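# Unhook two of three cords, keep weight hanging

## Task

A weight hangs from three cords, and only one of them is needed to carry it. Free the other two cords from their hooks, and make sure the weight is still hanging afterwards.

## Robot and tools

Robot: two arms, left_arm and right_arm, each with seven joints and a parallel gripper. Every arm command is a row of 16 plain numbers. The first 8 are for left_arm and the last 8 for right_arm, even when only one arm moves. Each block of 8 lists joint angles in this unusual order: wrist pitch, shoulder, elbow, upper arm roll, wrist roll, forearm roll, waist, and then the gripper opening. The joint numbers are absolute target angles in radians, in the same form that the Joint positions line prints. The opening runs from -1 (closed) to +1 (fully open). Stated joint ranges, in row order: wrist pitch -1.693 to 3.142, shoulder -2.059 to 2.094, elbow -0.192 to 3.927, upper arm roll -6.283 to 6.283, wrist roll -6.283 to 6.283, forearm roll -6.283 to 6.283, waist -6.283 to 6.283. A target more than 0.010 rad beyond a range end is refused if it is also further out than the joint's current angle. A target past the real end is clipped, and the result then reports "joint sent to its limit".

Frames: hand positions (metres), orientations (quat_wxyz), velocities and wrist camera poses are given in each arm's own base frame. The fixed cameras and the table are in the scene frame: origin at table height midway between the bases, +x out over the table, +z up, left_arm toward +y. The bases sit near (+0.049, +0.371, 0) for left_arm and (+0.044, -0.424, 0) for right_arm, each turned very slightly about z. The gripper's fingers point along its +z and close along its y. end_effector_position is the point between the pads when they are shut, about 2 cm short of the tips. The tips reach about 10 mm further out as the fingers close.

Tools:
- execute_actions(actions, cameras): actions is a list of actions. Each action is a table of up to 15 rows of 16 numbers, one row per 1/30 s step. A short table repeats its last row. An empty list sends nothing and just returns the state. cameras picks which images come back: omitted, null or ["all"] means all of them, [] means none.
- move(target, speed, blend, opening_speed, blocking, cameras): drives all joints together toward absolute joint targets. target is either one 16-number row or a list of up to 15 such rows, and the whole list shares a 10 s budget. speed is the top joint speed in rad/s (0.01 to 3.14, default 0.5), given as one number or one per target. blend, in rad, rounds off the corners at intermediate targets. 0 means a full stop at each target. opening_speed (0.2 or more, in opening units per second) ramps the gripper command gradually. blocking=false returns after about 0.5 s while the motion carries on, and a new move replaces it. Moves take at least 0.5 s. The paths do not avoid obstacles, and the gripper traces a curve, not a straight line.
- wait(seconds 0 to 10): the arms hold their last command.
- stop(): brakes a running move.
- zoom_image(camera, region [x0,y0,x1,y1] in pixels, at most 504 by 504): a closer view from the newest image of one camera. Cameras: cam_head_left, cam_head_right, cam_high, cam_low (fixed, 672x504), cam_left_wrist, cam_right_wrist (carried on the hands).
- clear_fault(arm): releases a reported torque fault on left_arm or right_arm.
- finished_scene(scene): ends the scene for good, so call it only once the goal holds with no help from the robot.

Results show Joint positions and Joint velocities per arm, in row order, with the finger-pad gap in metres (0.084 when fully open) as the last entry. Joint targets shows where the joints are being driven right now. Tool commands shows the current gripper commands. grip_measured is the measured opening on the command scale. Joint torques include the arm's own weight, so they are never zero and read noisily. Velocities marked "within noise" mean the arm is still. A move adds a "move:" line, which can read done, off_target (at rest, more than 0.01 rad from target), moving, held or fault, and may add limits=held. "joint command not followed" means the clearance check between the arms altered or blocked some steps.

Motion limits: each step, a joint target can lie at most 0.637 rad from the measured angle. Targets that would move a gripper more than 70 mm in one go are scaled back. A joint target never changes faster than 3.14 rad/s. To hold a joint steady, send its Joint targets value again. To leave a gripper unchanged, repeat its current command, because a 0 there is itself a command to half-open.

Gripping: to hold something, command an opening clearly below grip_measured. The lower the command, the firmer the squeeze, up to about 24 N per pad.

What to avoid: the weight or any object leaving the table; dropping things or releasing them while they are moving; fast impacts with fixed or heavy items; arms touching or squeezing each other. Contact torque above a joint's limit causes a torque fault that stops the arm until clear_fault. The limits in N m are: waist 44.1, shoulder 44.3, upper arm roll 28.2, elbow 28.2, forearm roll 28.2, wrist pitch 15.2, wrist roll 15.8. Long pushes, heavy loads or stretched poses heat the motors. MOTOR HOT warns of this, and at 80 °C the arm is braked for 30 to 60 s. The simulation keeps running while you think. Take care not to tug the supporting cord or knock the weight loose while freeing the other two.

Each tool is called after ">>>" as a command line: name --argument value for each argument, lists and objects as JSON in quotes; but a table of rows of numbers goes row by row, as --pt "numbers of a row", without its own name.

## Session

>>> execute_actions --actions '[]'

Scene clock: 0.00 s.
left_arm: end_effector_position=(+0.1809, -0.1184, +0.3339) grip_measured=+1.00 end_effector_quat_wxyz=(+0.021, +0.788, -0.611, -0.073) | right_arm: end_effector_position=(+0.3863, +0.2092, +0.1989) grip_measured=+1.00 end_effector_quat_wxyz=(+0.185, +0.651, -0.034, +0.736)
Joint names: [wrist pitch, shoulder, elbow, upper arm roll, wrist roll, forearm roll, waist]
Joint positions: left_arm=[1.724 -0.767 0.814 0.12 0.662 0.041 -0.741 0.084] | right_arm=[0.516 -1.294 0.512 1.738 2.538 -1.137 -0.623 0.084]
Joint velocities: within noise
Joint torques (N m): no reading
Joint targets: left_arm=[1.724 -0.767 0.814 0.120 0.662 0.041 -0.741] | right_arm=[0.516 -1.294 0.512 1.738 2.538 -1.137 -0.623]
Tool commands: left_gripper/opening=+1.0 right_gripper/opening=+1.0

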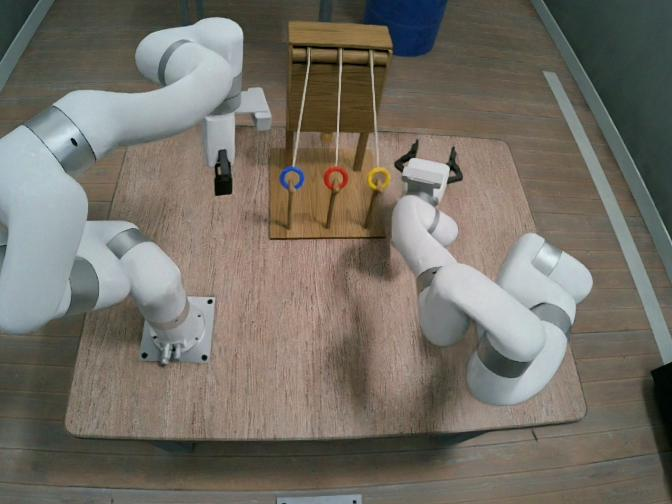

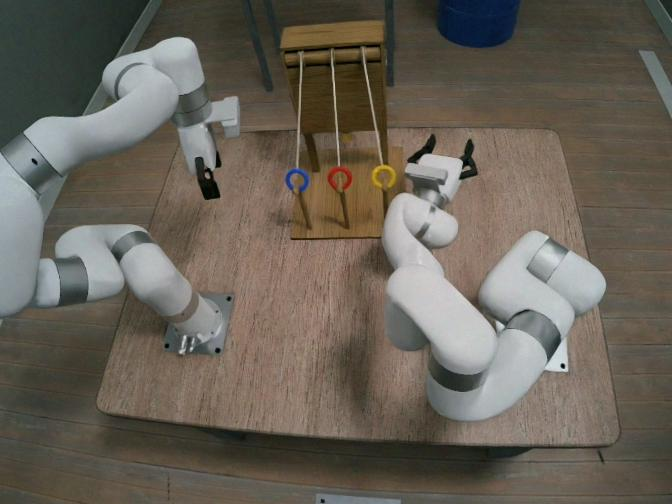

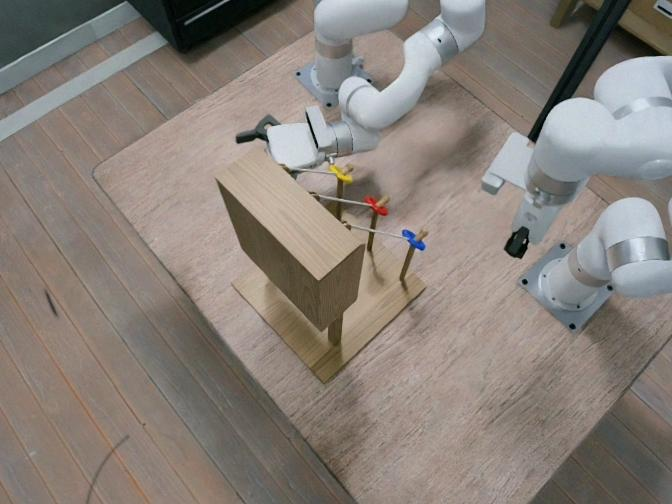

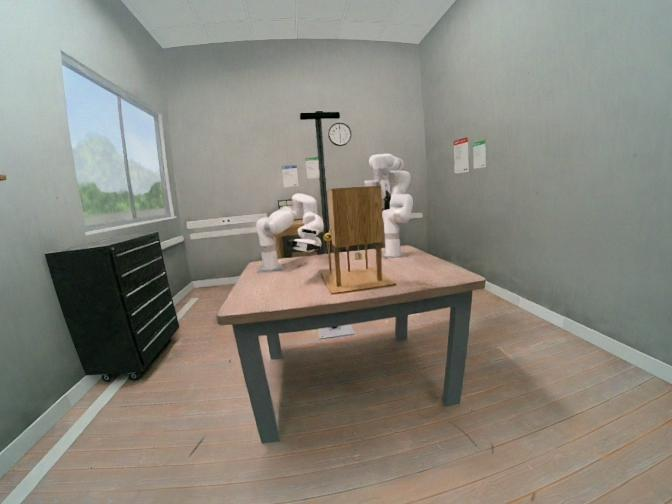

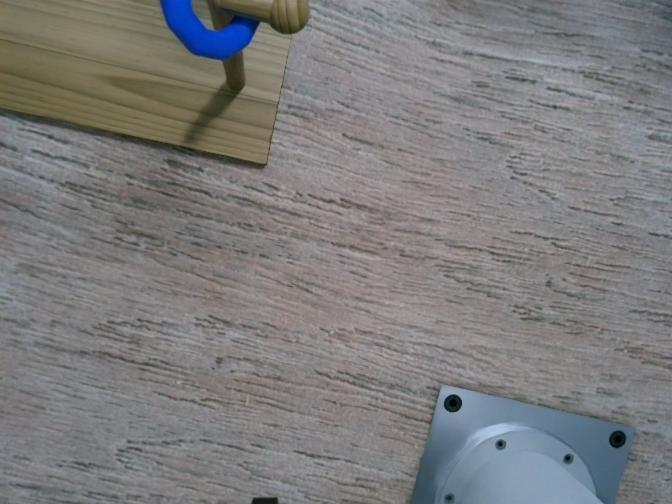

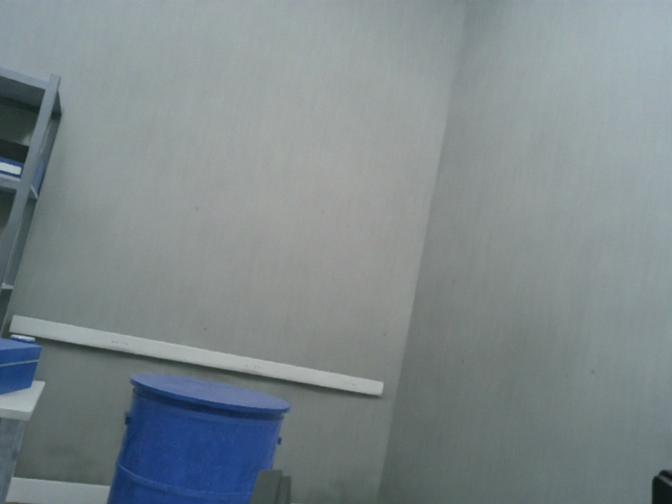

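>>> zoom_image --camera "cam_head_left" --region '[240, 10, 420, 250]'

>>> zoom_image --camera "cam_head_right" --region '[260, 10, 420, 250]'

>>> zoom_image --camera "cam_high" --region '[210, 130, 450, 390]'

>>> zoom_image --camera "cam_low" --region '[300, 170, 420, 310]'

>>> zoom_image --camera "cam_left_wrist" --region '[0, 0, 340, 200]'

Scaled by 2.100 from the camera's 672x504 image, which has a finer 960x720 frame.

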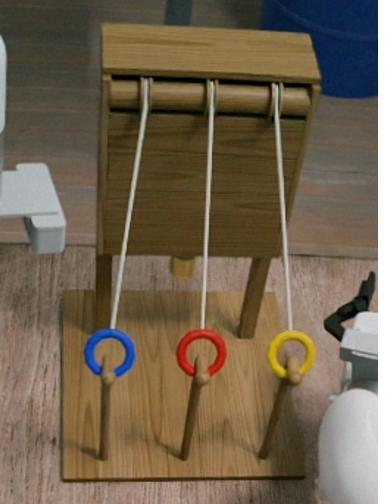

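Scaled by 2.100 from the camera's 672x504 image, which has a finer 960x720 frame.

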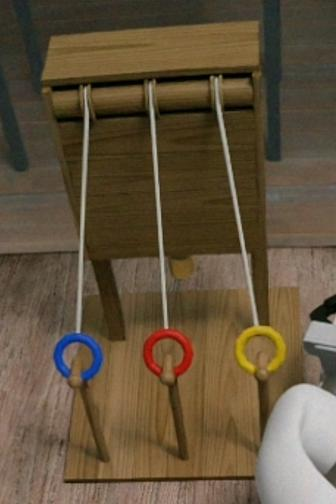

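Scaled by 1.938 from the camera's 672x504 image, which has a finer 960x720 frame.

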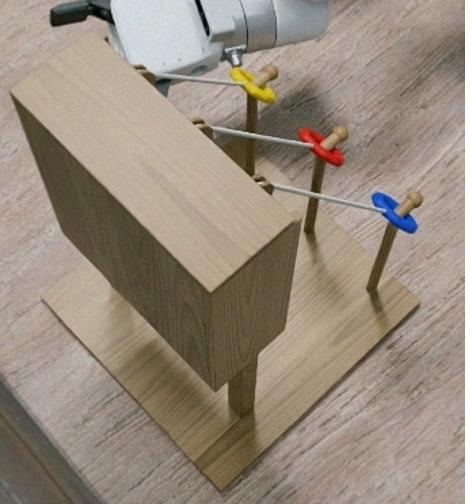

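Scaled by 3.600 from the camera's 672x504 image, which has a finer 960x720 frame.

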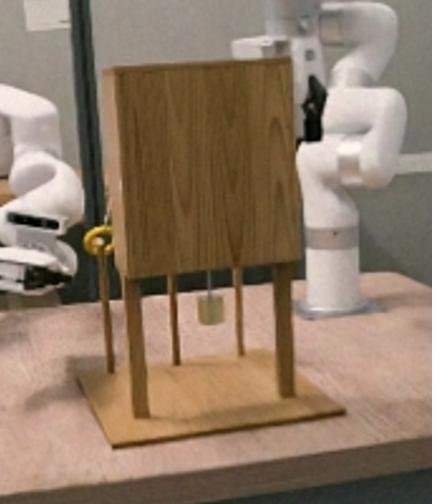

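Scaled by 1.482 from the camera's 672x504 image, which has a finer 960x720 frame.

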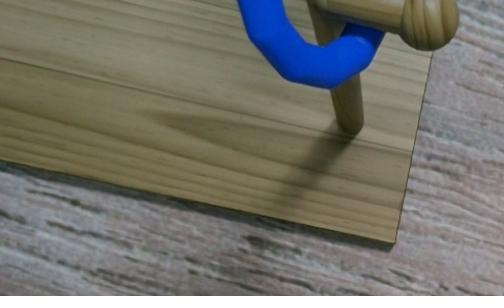

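>>> zoom_image --camera "cam_high" --region '[320, 150, 440, 300]'

>>> zoom_image --camera "cam_head_left" --region '[270, 150, 400, 245]'

>>> zoom_image --camera "cam_head_right" --region '[275, 150, 405, 245]'

Scaled by 3.360 from the camera's 672x504 image, which has a finer 960x720 frame.

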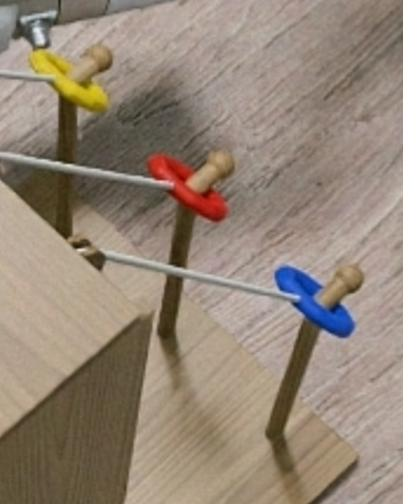

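Scaled by 3.877 from the camera's 672x504 image, which has a finer 960x720 frame.

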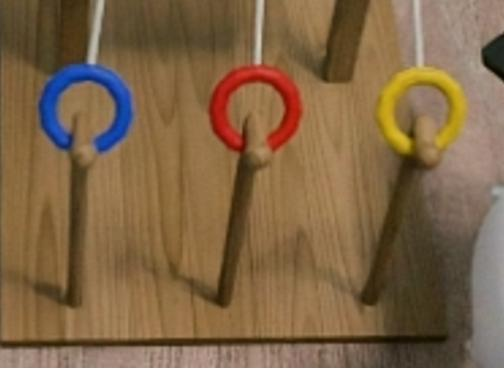

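Scaled by 3.877 from the camera's 672x504 image, which has a finer 960x720 frame.

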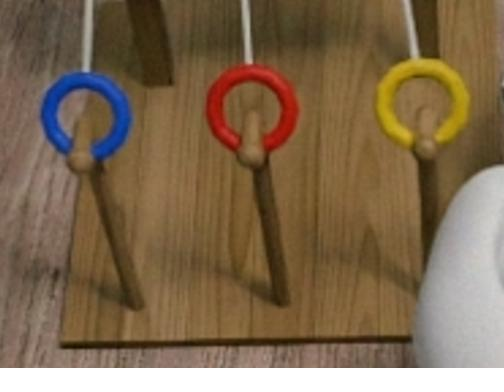

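>>> zoom_image --camera "cam_low" --region '[325, 235, 395, 300]'

>>> zoom_image --camera "cam_head_left" --region '[290, 110, 370, 170]'

Scaled by 7.200 from the camera's 672x504 image, which has a finer 960x720 frame.

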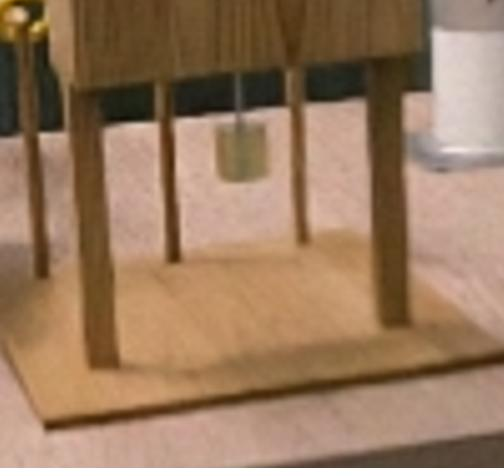

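Scaled by 6.300 from the camera's 672x504 image, which has a finer 960x720 frame.

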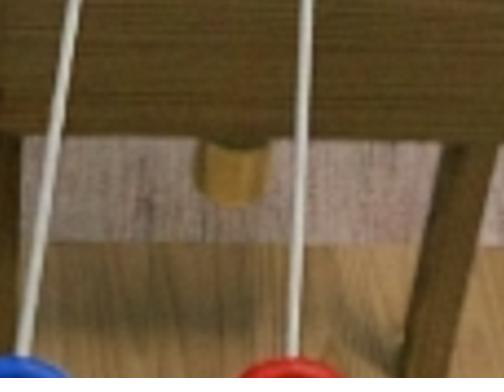

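>>> move --target '[0.904, -0.687, 0.447, -0.319, -1.571, 0.682, -0.898, 1.0, 0.516, -1.294, 0.512, 1.738, 2.538, -1.137, -0.623, 1.0]' --speed 0.8

Scene clock: 20.30 s.
left_arm: end_effector_position=(+0.2293, -0.2730, +0.2658) grip_measured=+1.00 end_effector_quat_wxyz=(-0.002, +0.924, +0.006, +0.383) | right_arm: end_effector_position=(+0.3863, +0.2094, +0.1987) grip_measured=+1.00 end_effector_quat_wxyz=(+0.184, +0.651, -0.034, +0.736)
Joint names: [wrist pitch, shoulder, elbow, upper arm roll, wrist roll, forearm roll, waist]
Joint positions: left_arm=[0.904 -0.687 0.447 -0.319 -1.571 0.682 -0.898 0.084] | right_arm=[0.516 -1.294 0.512 1.738 2.538 -1.137 -0.623 0.084]
Joint torques (N m): left_arm=[-3.03 1.21 11.8 -0.97 -1.3 4 -5.22] | right_arm=[0.45 20.92 2.93 -12.16 1.31 1.62 -5.55]
Joint targets: left_arm=[0.904 -0.687 0.447 -0.319 -1.571 0.682 -0.898] | right_arm=[0.516 -1.294 0.512 1.738 2.538 -1.137 -0.623]
move: done
camera_calibration:
cam_left_wrist: T_world_to_cam=[[0.0133406, -0.999909, 0.00216683, -0.246385], [-0.716104, -0.0110665, -0.697906, 0.414086], [0.697866, 0.00775884, -0.716186, 0.165362], [0, 0, 0, 1]] pos_world=[0.184415, -0.243063, 0.407957]
cam_right_wrist: T_world_to_cam=[[-0.334687, -0.925078, 0.179488, 0.316937], [0.103664, -0.225461, -0.968721, 0.262687], [0.93661, -0.305612, 0.171356, -0.197723], [0, 0, 0, 1]] pos_world=[0.264033, 0.291991, 0.231465]

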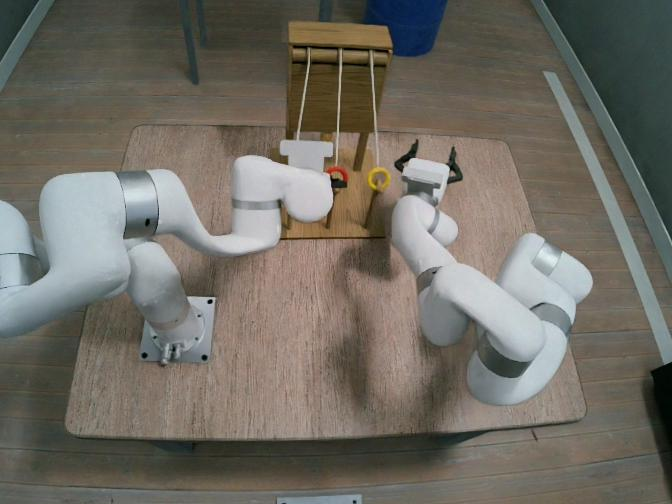

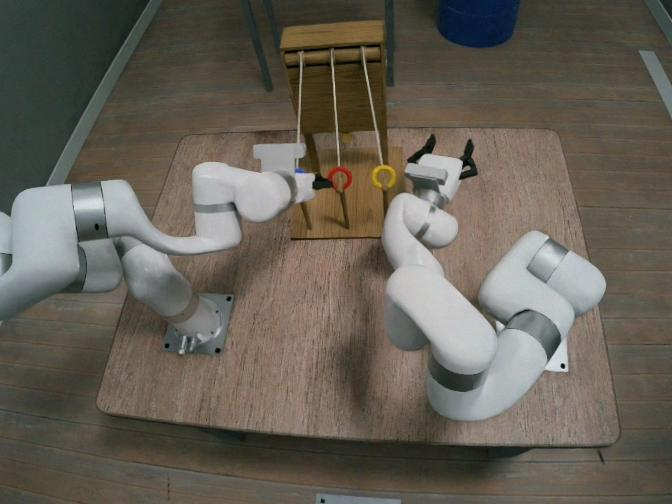

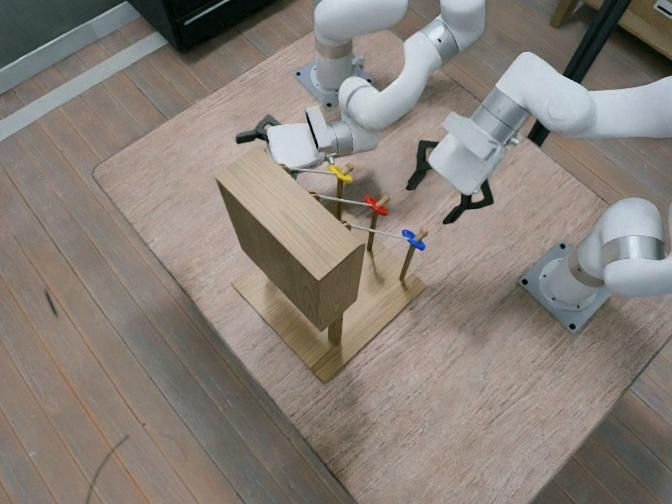

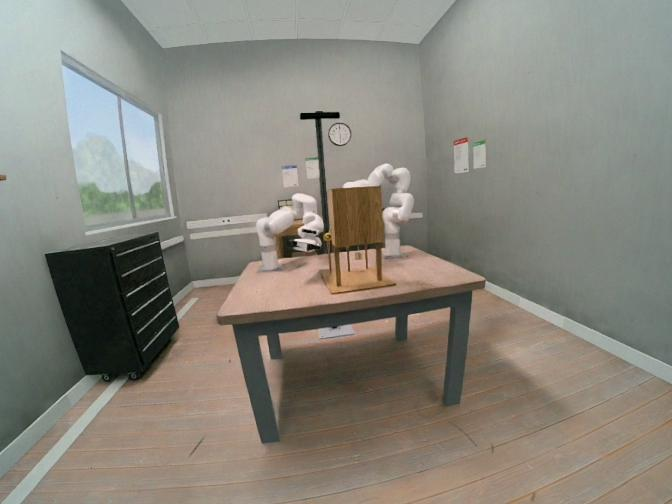

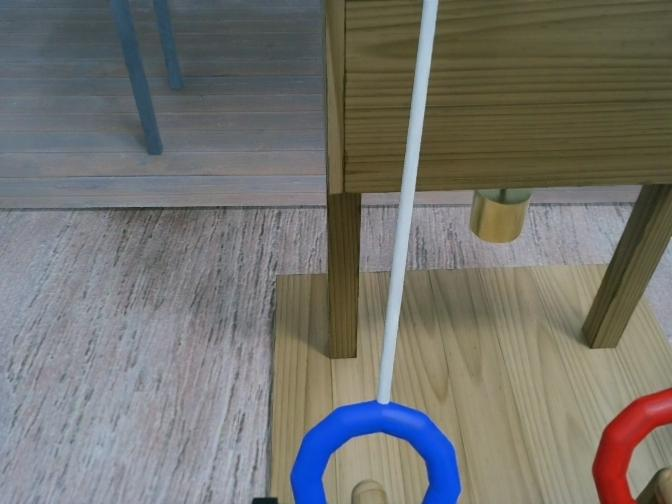

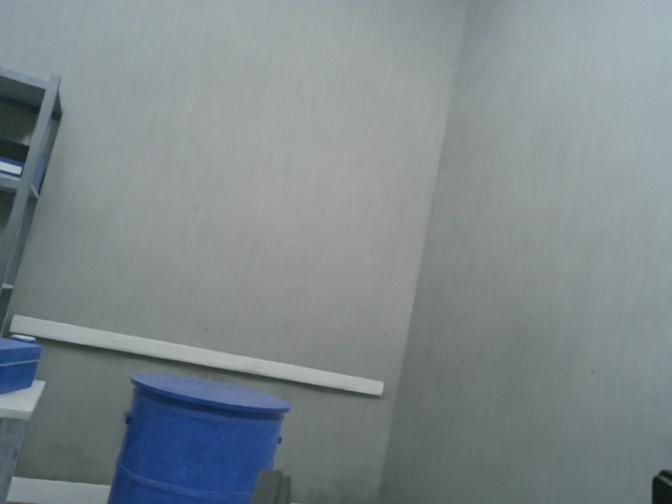

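>>> zoom_image --camera "cam_head_left" --region '[270, 130, 400, 245]'

>>> zoom_image --camera "cam_head_right" --region '[270, 130, 400, 245]'

>>> zoom_image --camera "cam_left_wrist" --region '[250, 180, 672, 504]'

>>> zoom_image --camera "cam_high" --region '[320, 90, 530, 300]'

Scaled by 3.877 from the camera's 672x504 image, which has a finer 960x720 frame.

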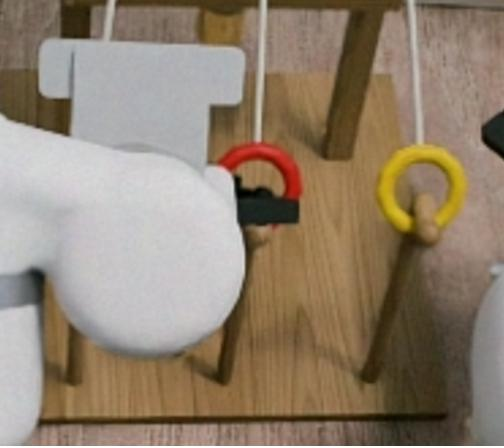

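Scaled by 3.877 from the camera's 672x504 image, which has a finer 960x720 frame.

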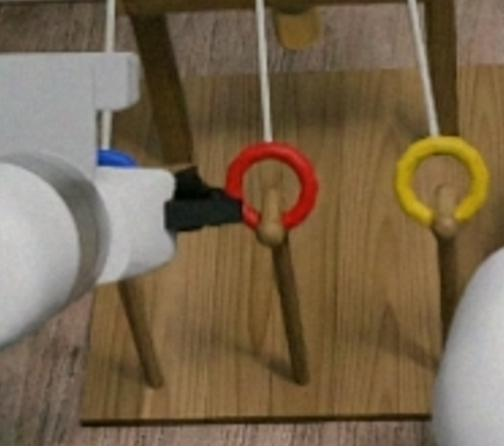

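Scaled by 1.194 from the camera's 672x504 image, which has a finer 960x720 frame.

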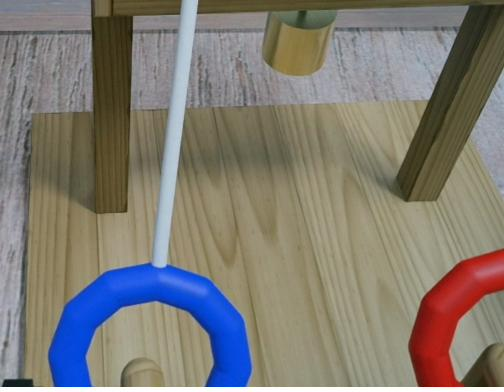

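Scaled by 2.400 from the camera's 672x504 image, which has a finer 960x720 frame.

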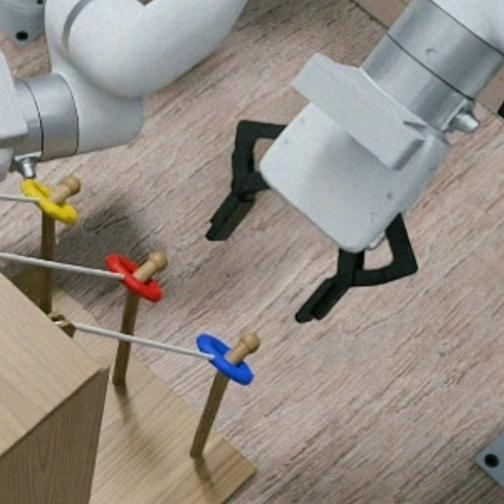

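>>> move --target '[0.731, -0.686, 0.347, -0.365, -1.571, 0.713, -0.746, 1.0, 0.516, -1.294, 0.512, 1.738, 2.538, -1.137, -0.623, 1.0]' --speed 0.4 --cameras '["cam_left_wrist", "cam_high", "cam_head_left"]'

Scene clock: 23.57 s.
left_arm: end_effector_position=(+0.2499, -0.2568, +0.2302) grip_measured=+1.00 end_effector_quat_wxyz=(-0.003, +0.924, +0.006, +0.383) | right_arm: end_effector_position=(+0.3863, +0.2094, +0.1987) grip_measured=+1.00 end_effector_quat_wxyz=(+0.184, +0.651, -0.034, +0.736)
Joint names: [wrist pitch, shoulder, elbow, upper arm roll, wrist roll, forearm roll, waist]
Joint positions: left_arm=[0.731 -0.686 0.347 -0.365 -1.571 0.713 -0.746 0.084] | right_arm=[0.516 -1.294 0.512 1.738 2.538 -1.137 -0.623 0.084]
Joint torques (N m): left_arm=[-3.06 1.37 11.44 -0.51 -0.4 3.75 5.05] | right_arm=[0.48 20.95 2.83 -12.5 1.25 1.45 -5.62]
Joint targets: left_arm=[0.731 -0.686 0.347 -0.365 -1.571 0.713 -0.746] | right_arm=[0.516 -1.294 0.512 1.738 2.538 -1.137 -0.623]
move: done
camera_calibration:
cam_left_wrist: T_world_to_cam=[[0.0134116, -0.999908, 0.00180861, -0.230266], [-0.716351, -0.0108702, -0.697656, 0.404244], [0.697612, 0.00806107, -0.716431, 0.125647], [0, 0, 0, 1]] pos_world=[0.205016, -0.226864, 0.372457]
Images, in order (width x height): cam_head_left 672x504, cam_high 672x504, cam_left_wrist 672x504.

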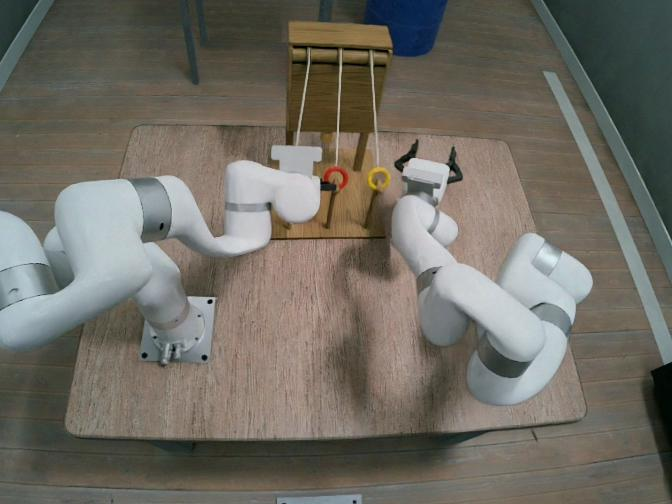

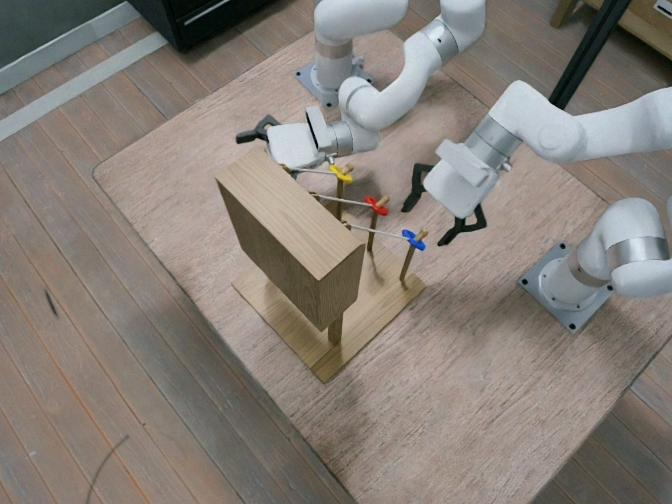

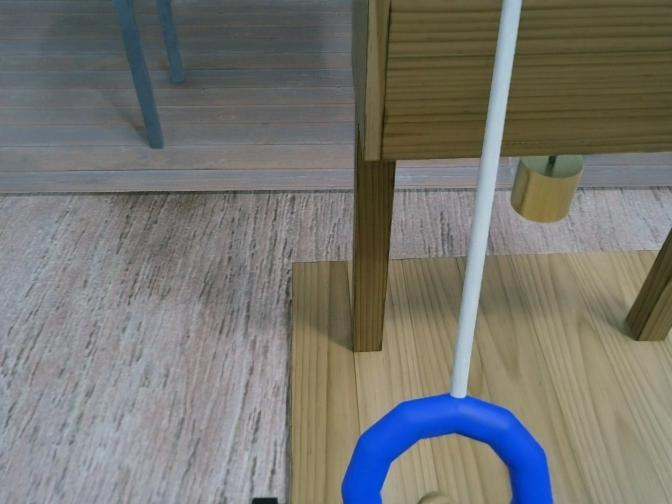

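>>> move --target '[0.573, -0.622, 0.337, -0.463, -1.571, 0.744, -0.541, 1.0, 0.516, -1.294, 0.512, 1.738, 2.538, -1.137, -0.623, 1.0]' --speed 0.3

Scene clock: 25.90 s.
left_arm: end_effector_position=(+0.2750, -0.2558, +0.2099) grip_measured=+1.00 end_effector_quat_wxyz=(-0.003, +0.924, +0.007, +0.382) | right_arm: end_effector_position=(+0.3863, +0.2094, +0.1987) grip_measured=+1.00 end_effector_quat_wxyz=(+0.184, +0.651, -0.034, +0.736)
Joint names: [wrist pitch, shoulder, elbow, upper arm roll, wrist roll, forearm roll, waist]
Joint positions: left_arm=[0.573 -0.622 0.337 -0.463 -1.571 0.744 -0.541 0.084] | right_arm=[0.516 -1.294 0.512 1.738 2.538 -1.137 -0.623 0.084]
Joint torques (N m): left_arm=[-2.98 1.24 10.97 0.43 0.28 3.35 5.34] | right_arm=[0.49 20.93 2.73 -12.3 1.31 1.49 -5.75]
Joint targets: left_arm=[0.573 -0.622 0.337 -0.463 -1.571 0.744 -0.541] | right_arm=[0.516 -1.294 0.512 1.738 2.538 -1.137 -0.623]
move: done
camera_calibration:
cam_left_wrist: T_world_to_cam=[[0.0138378, -0.999903, 0.00165836, -0.229612], [-0.716838, -0.0110766, -0.697152, 0.408034], [0.697102, 0.00845824, -0.716922, 0.0938936], [0, 0, 0, 1]] pos_world=[0.230218, -0.225864, 0.352157]
cam_right_wrist: T_world_to_cam=[[-0.334687, -0.925078, 0.179488, 0.316937], [0.103664, -0.225461, -0.968721, 0.262687], [0.93661, -0.305612, 0.171356, -0.197723], [0, 0, 0, 1]] pos_world=[0.264033, 0.291991, 0.231465]

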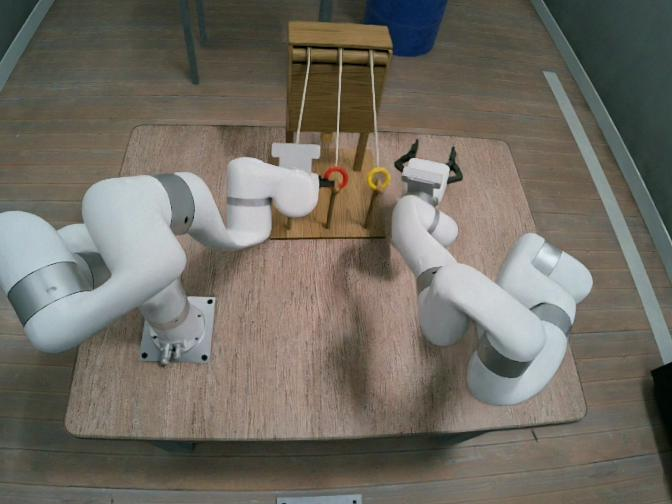

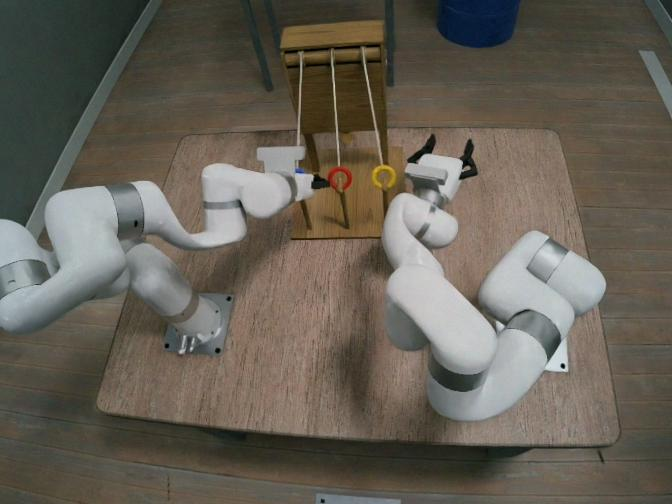

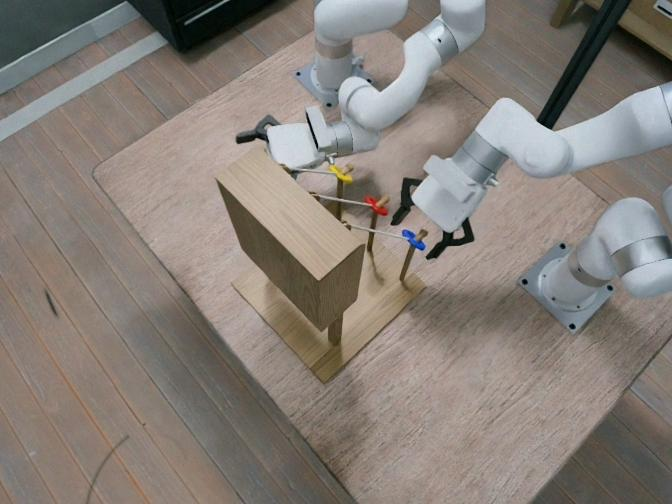

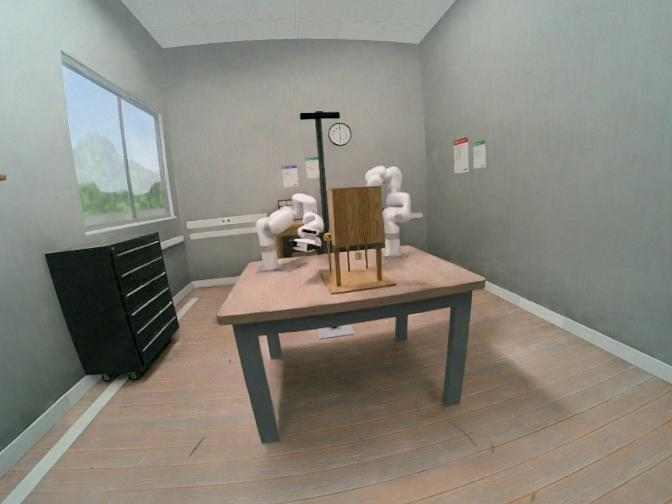

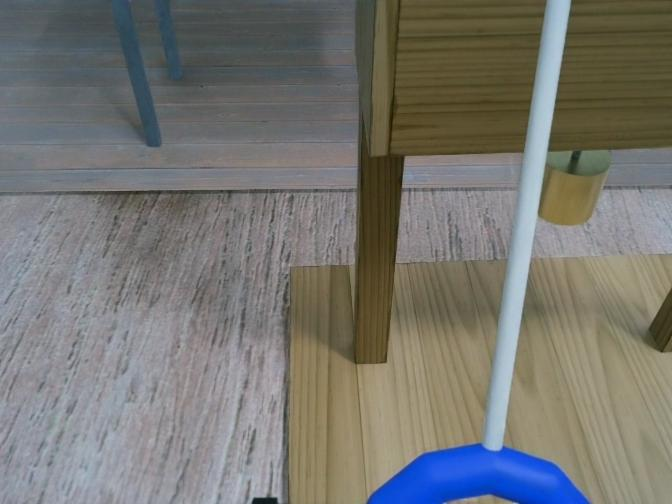

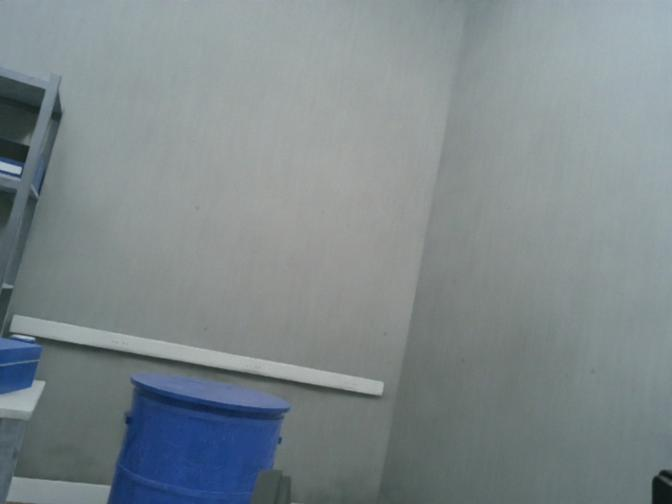

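>>> zoom_image --camera "cam_high" --region '[360, 140, 500, 280]'

>>> zoom_image --camera "cam_left_wrist" --region '[250, 300, 672, 504]'

>>> zoom_image --camera "cam_head_right" --region '[240, 120, 380, 245]'

Scaled by 3.600 from the camera's 672x504 image, which has a finer 960x720 frame.

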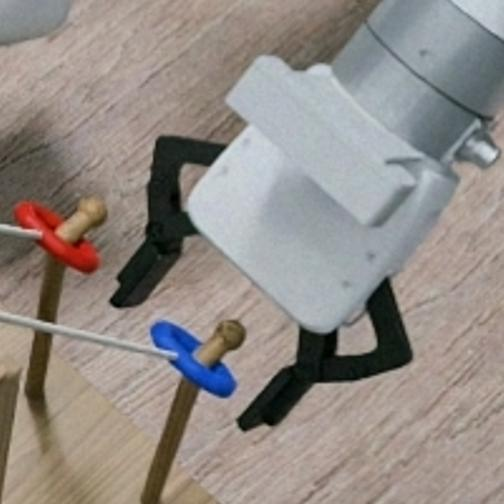

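Scaled by 1.194 from the camera's 672x504 image, which has a finer 960x720 frame.

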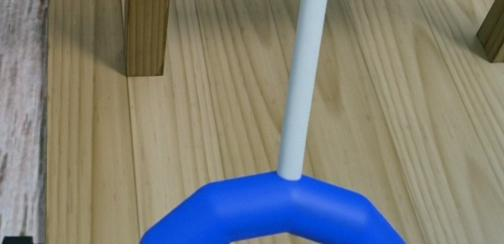

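Scaled by 3.600 from the camera's 672x504 image, which has a finer 960x720 frame.

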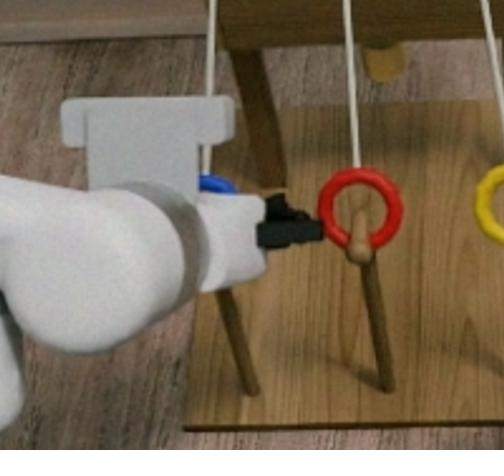

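>>> move --target '[0.573, -0.622, 0.337, -0.463, -1.571, 0.744, -0.541, 0.1, 0.516, -1.294, 0.512, 1.738, 2.538, -1.137, -0.623, 1.0]' --speed 0.3 --opening_speed 0.5

Scene clock: 28.80 s.
left_arm: end_effector_position=(+0.2750, -0.2557, +0.2098) grip_measured=+0.22 end_effector_quat_wxyz=(-0.003, +0.924, +0.007, +0.382) | right_arm: end_effector_position=(+0.3863, +0.2094, +0.1987) grip_measured=+1.00 end_effector_quat_wxyz=(+0.184, +0.651, -0.034, +0.736)
Joint names: [wrist pitch, shoulder, elbow, upper arm roll, wrist roll, forearm roll, waist]
Joint positions: left_arm=[0.573 -0.622 0.337 -0.463 -1.571 0.744 -0.541 0.053] | right_arm=[0.516 -1.294 0.512 1.738 2.538 -1.137 -0.623 0.084]
Joint torques (N m): left_arm=[-2.83 1.17 11.51 0.67 1.1 3.06 3.3] | right_arm=[0.39 20.67 2.63 -12.44 1.32 1.66 -5.78]
Joint targets: left_arm=[0.573 -0.622 0.337 -0.463 -1.571 0.744 -0.541] | right_arm=[0.516 -1.294 0.512 1.738 2.538 -1.137 -0.623]
move: done
camera_calibration:
cam_left_wrist: T_world_to_cam=[[0.0139083, -0.999902, 0.00158751, -0.229603], [-0.716837, -0.0110778, -0.697152, 0.408034], [0.697102, 0.00855822, -0.716921, 0.093916], [0, 0, 0, 1]] pos_world=[0.230219, -0.225865, 0.352157]
cam_right_wrist: T_world_to_cam=[[-0.334687, -0.925078, 0.179488, 0.316937], [0.103664, -0.225461, -0.968721, 0.262687], [0.93661, -0.305612, 0.171356, -0.197723], [0, 0, 0, 1]] pos_world=[0.264033, 0.291991, 0.231465]

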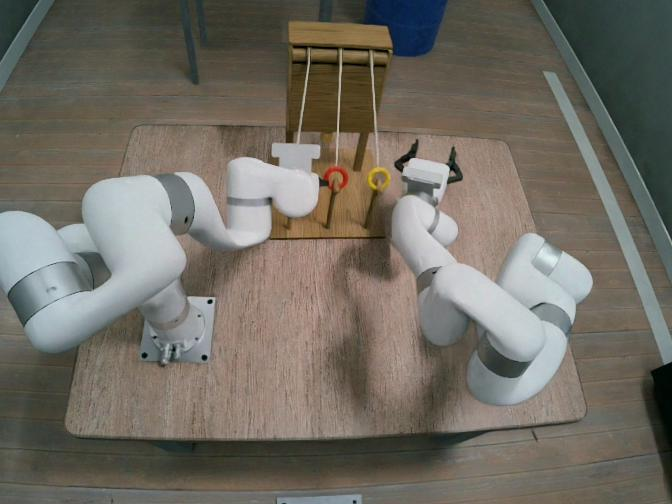

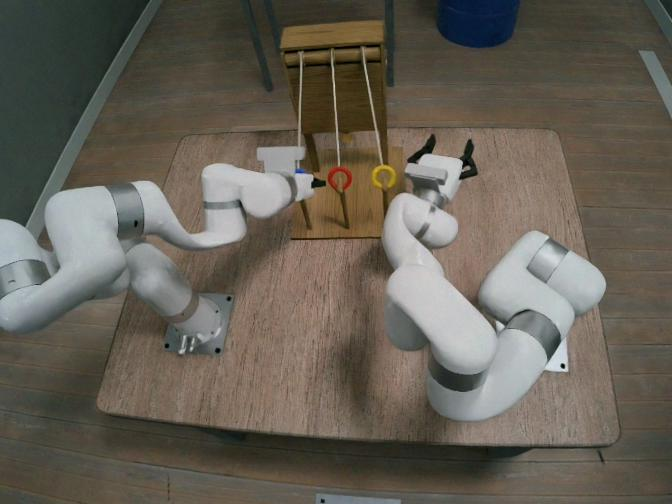

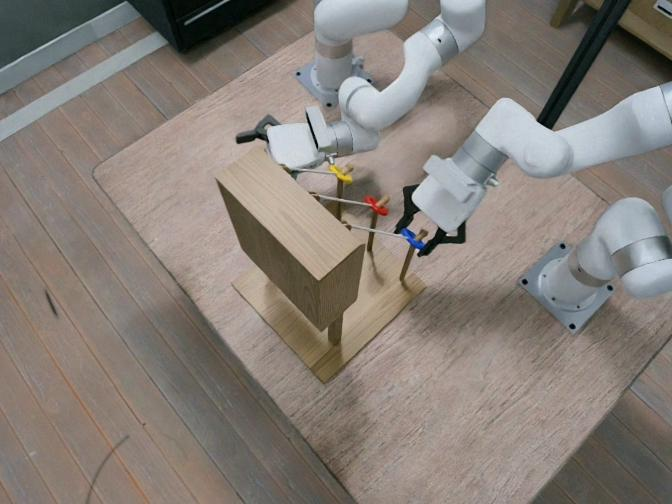

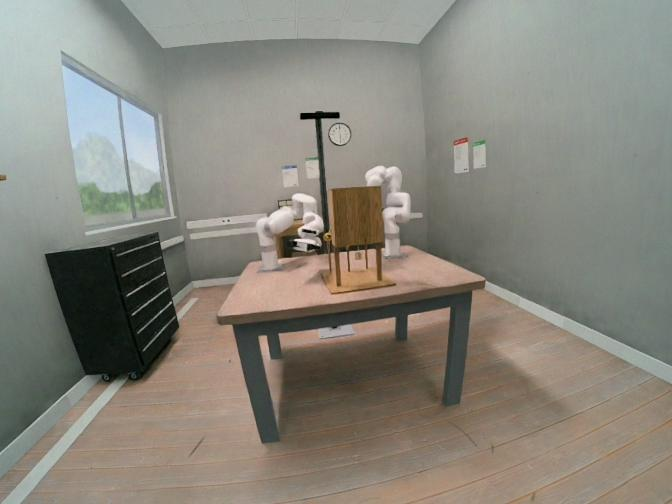

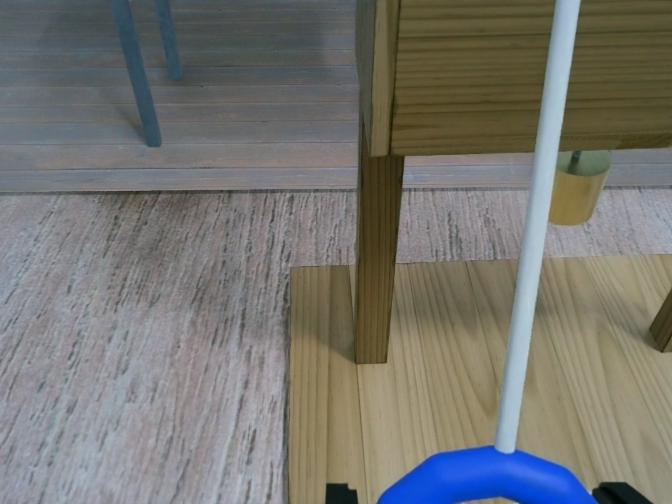

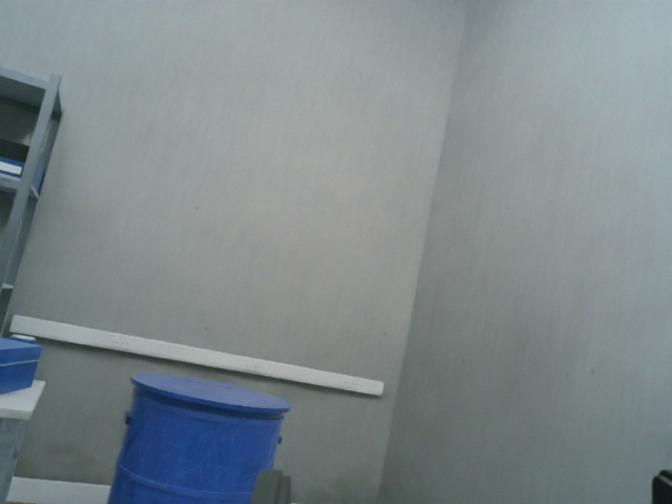

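>>> move --target '[0.549, -0.640, 0.313, -0.519, -1.571, 0.710, -0.507, 0.0, 0.516, -1.294, 0.512, 1.738, 2.538, -1.137, -0.623, 1.0]' --speed 0.1 --cameras '["cam_left_wrist", "cam_low", "cam_high", "cam_head_left"]'

Scene clock: 30.53 s.
left_arm: end_effector_position=(+0.2688, -0.2550, +0.2021) grip_measured=+0.22 end_effector_quat_wxyz=(-0.003, +0.924, +0.006, +0.383) | right_arm: end_effector_position=(+0.3863, +0.2094, +0.1987) grip_measured=+1.00 end_effector_quat_wxyz=(+0.184, +0.651, -0.034, +0.736)
Joint names: [wrist pitch, shoulder, elbow, upper arm roll, wrist roll, forearm roll, waist]
Joint positions: left_arm=[0.549 -0.64 0.313 -0.519 -1.571 0.71 -0.507 0.053] | right_arm=[0.516 -1.294 0.512 1.738 2.538 -1.137 -0.623 0.084]
Joint torques (N m): left_arm=[-2.76 -7.4 8.54 -0.06 1.17 -4.26 4.42] | right_arm=[0.28 20.46 2.86 -12.42 1.41 1.52 -5.53]
Joint targets: left_arm=[0.549 -0.640 0.313 -0.519 -1.571 0.710 -0.507] | right_arm=[0.516 -1.294 0.512 1.738 2.538 -1.137 -0.623]
move: done
camera_calibration:
cam_left_wrist: T_world_to_cam=[[0.0127047, -0.999919, 0.00110301, -0.228371], [-0.716264, -0.00987038, -0.697759, 0.398438], [0.697714, 0.0080748, -0.716331, 0.0922624], [0, 0, 0, 1]] pos_world=[0.223915, -0.225165, 0.344356]
Images, in order (width x height): cam_head_left 672x504, cam_high 672x504, cam_low 672x504, cam_left_wrist 672x504.

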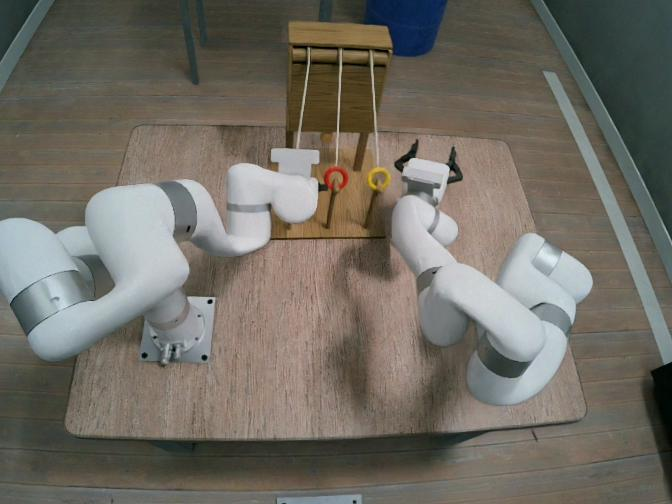

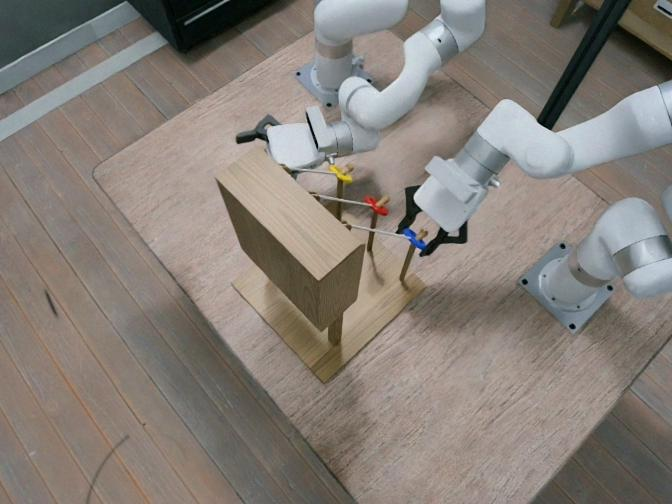

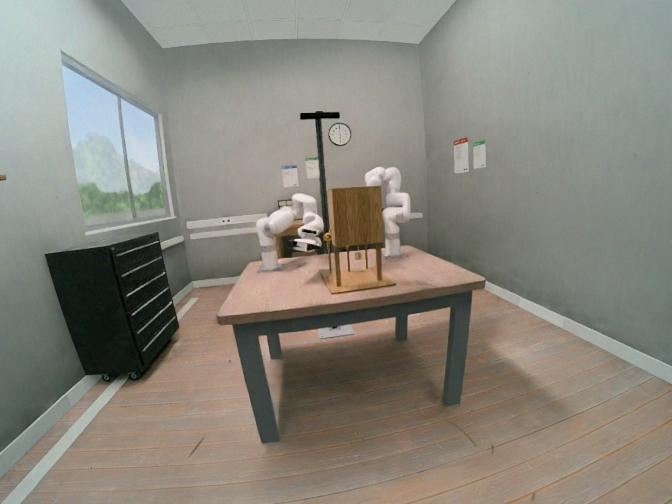

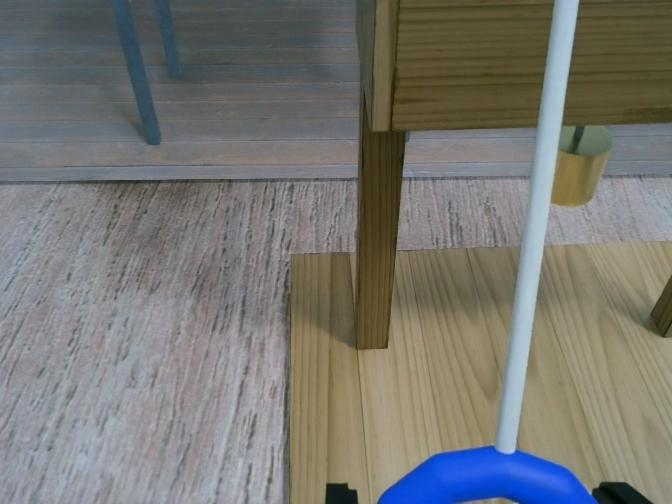

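>>> zoom_image --camera "cam_low" --region '[325, 235, 395, 300]'

>>> zoom_image --camera "cam_head_left" --region '[290, 110, 370, 170]'

>>> zoom_image --camera "cam_high" --region '[360, 180, 470, 270]'

Scaled by 7.200 from the camera's 672x504 image, which has a finer 960x720 frame.

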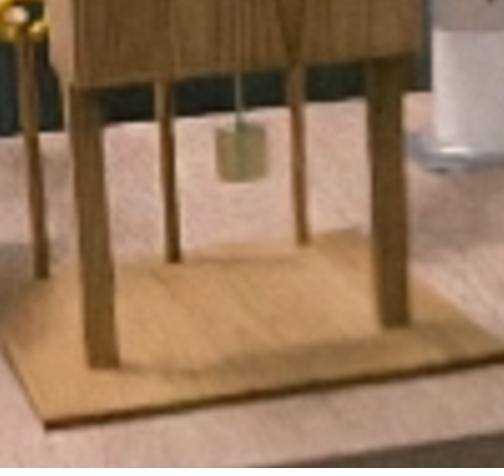

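Scaled by 6.300 from the camera's 672x504 image, which has a finer 960x720 frame.

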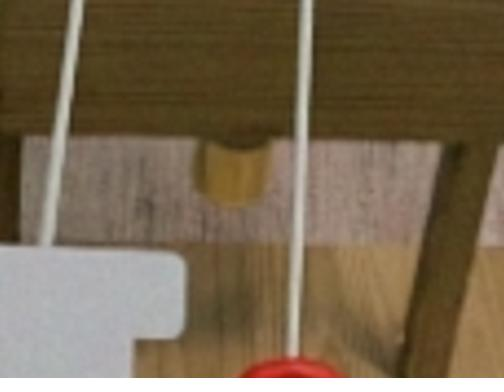

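Scaled by 4.582 from the camera's 672x504 image, which has a finer 960x720 frame.

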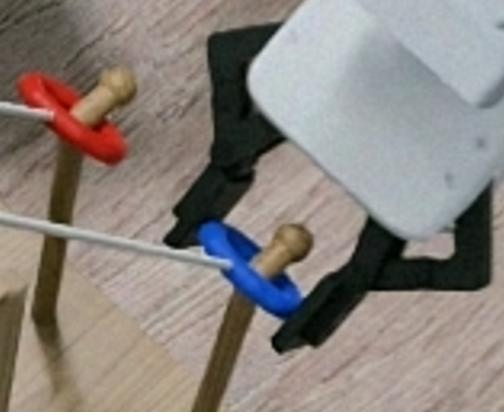

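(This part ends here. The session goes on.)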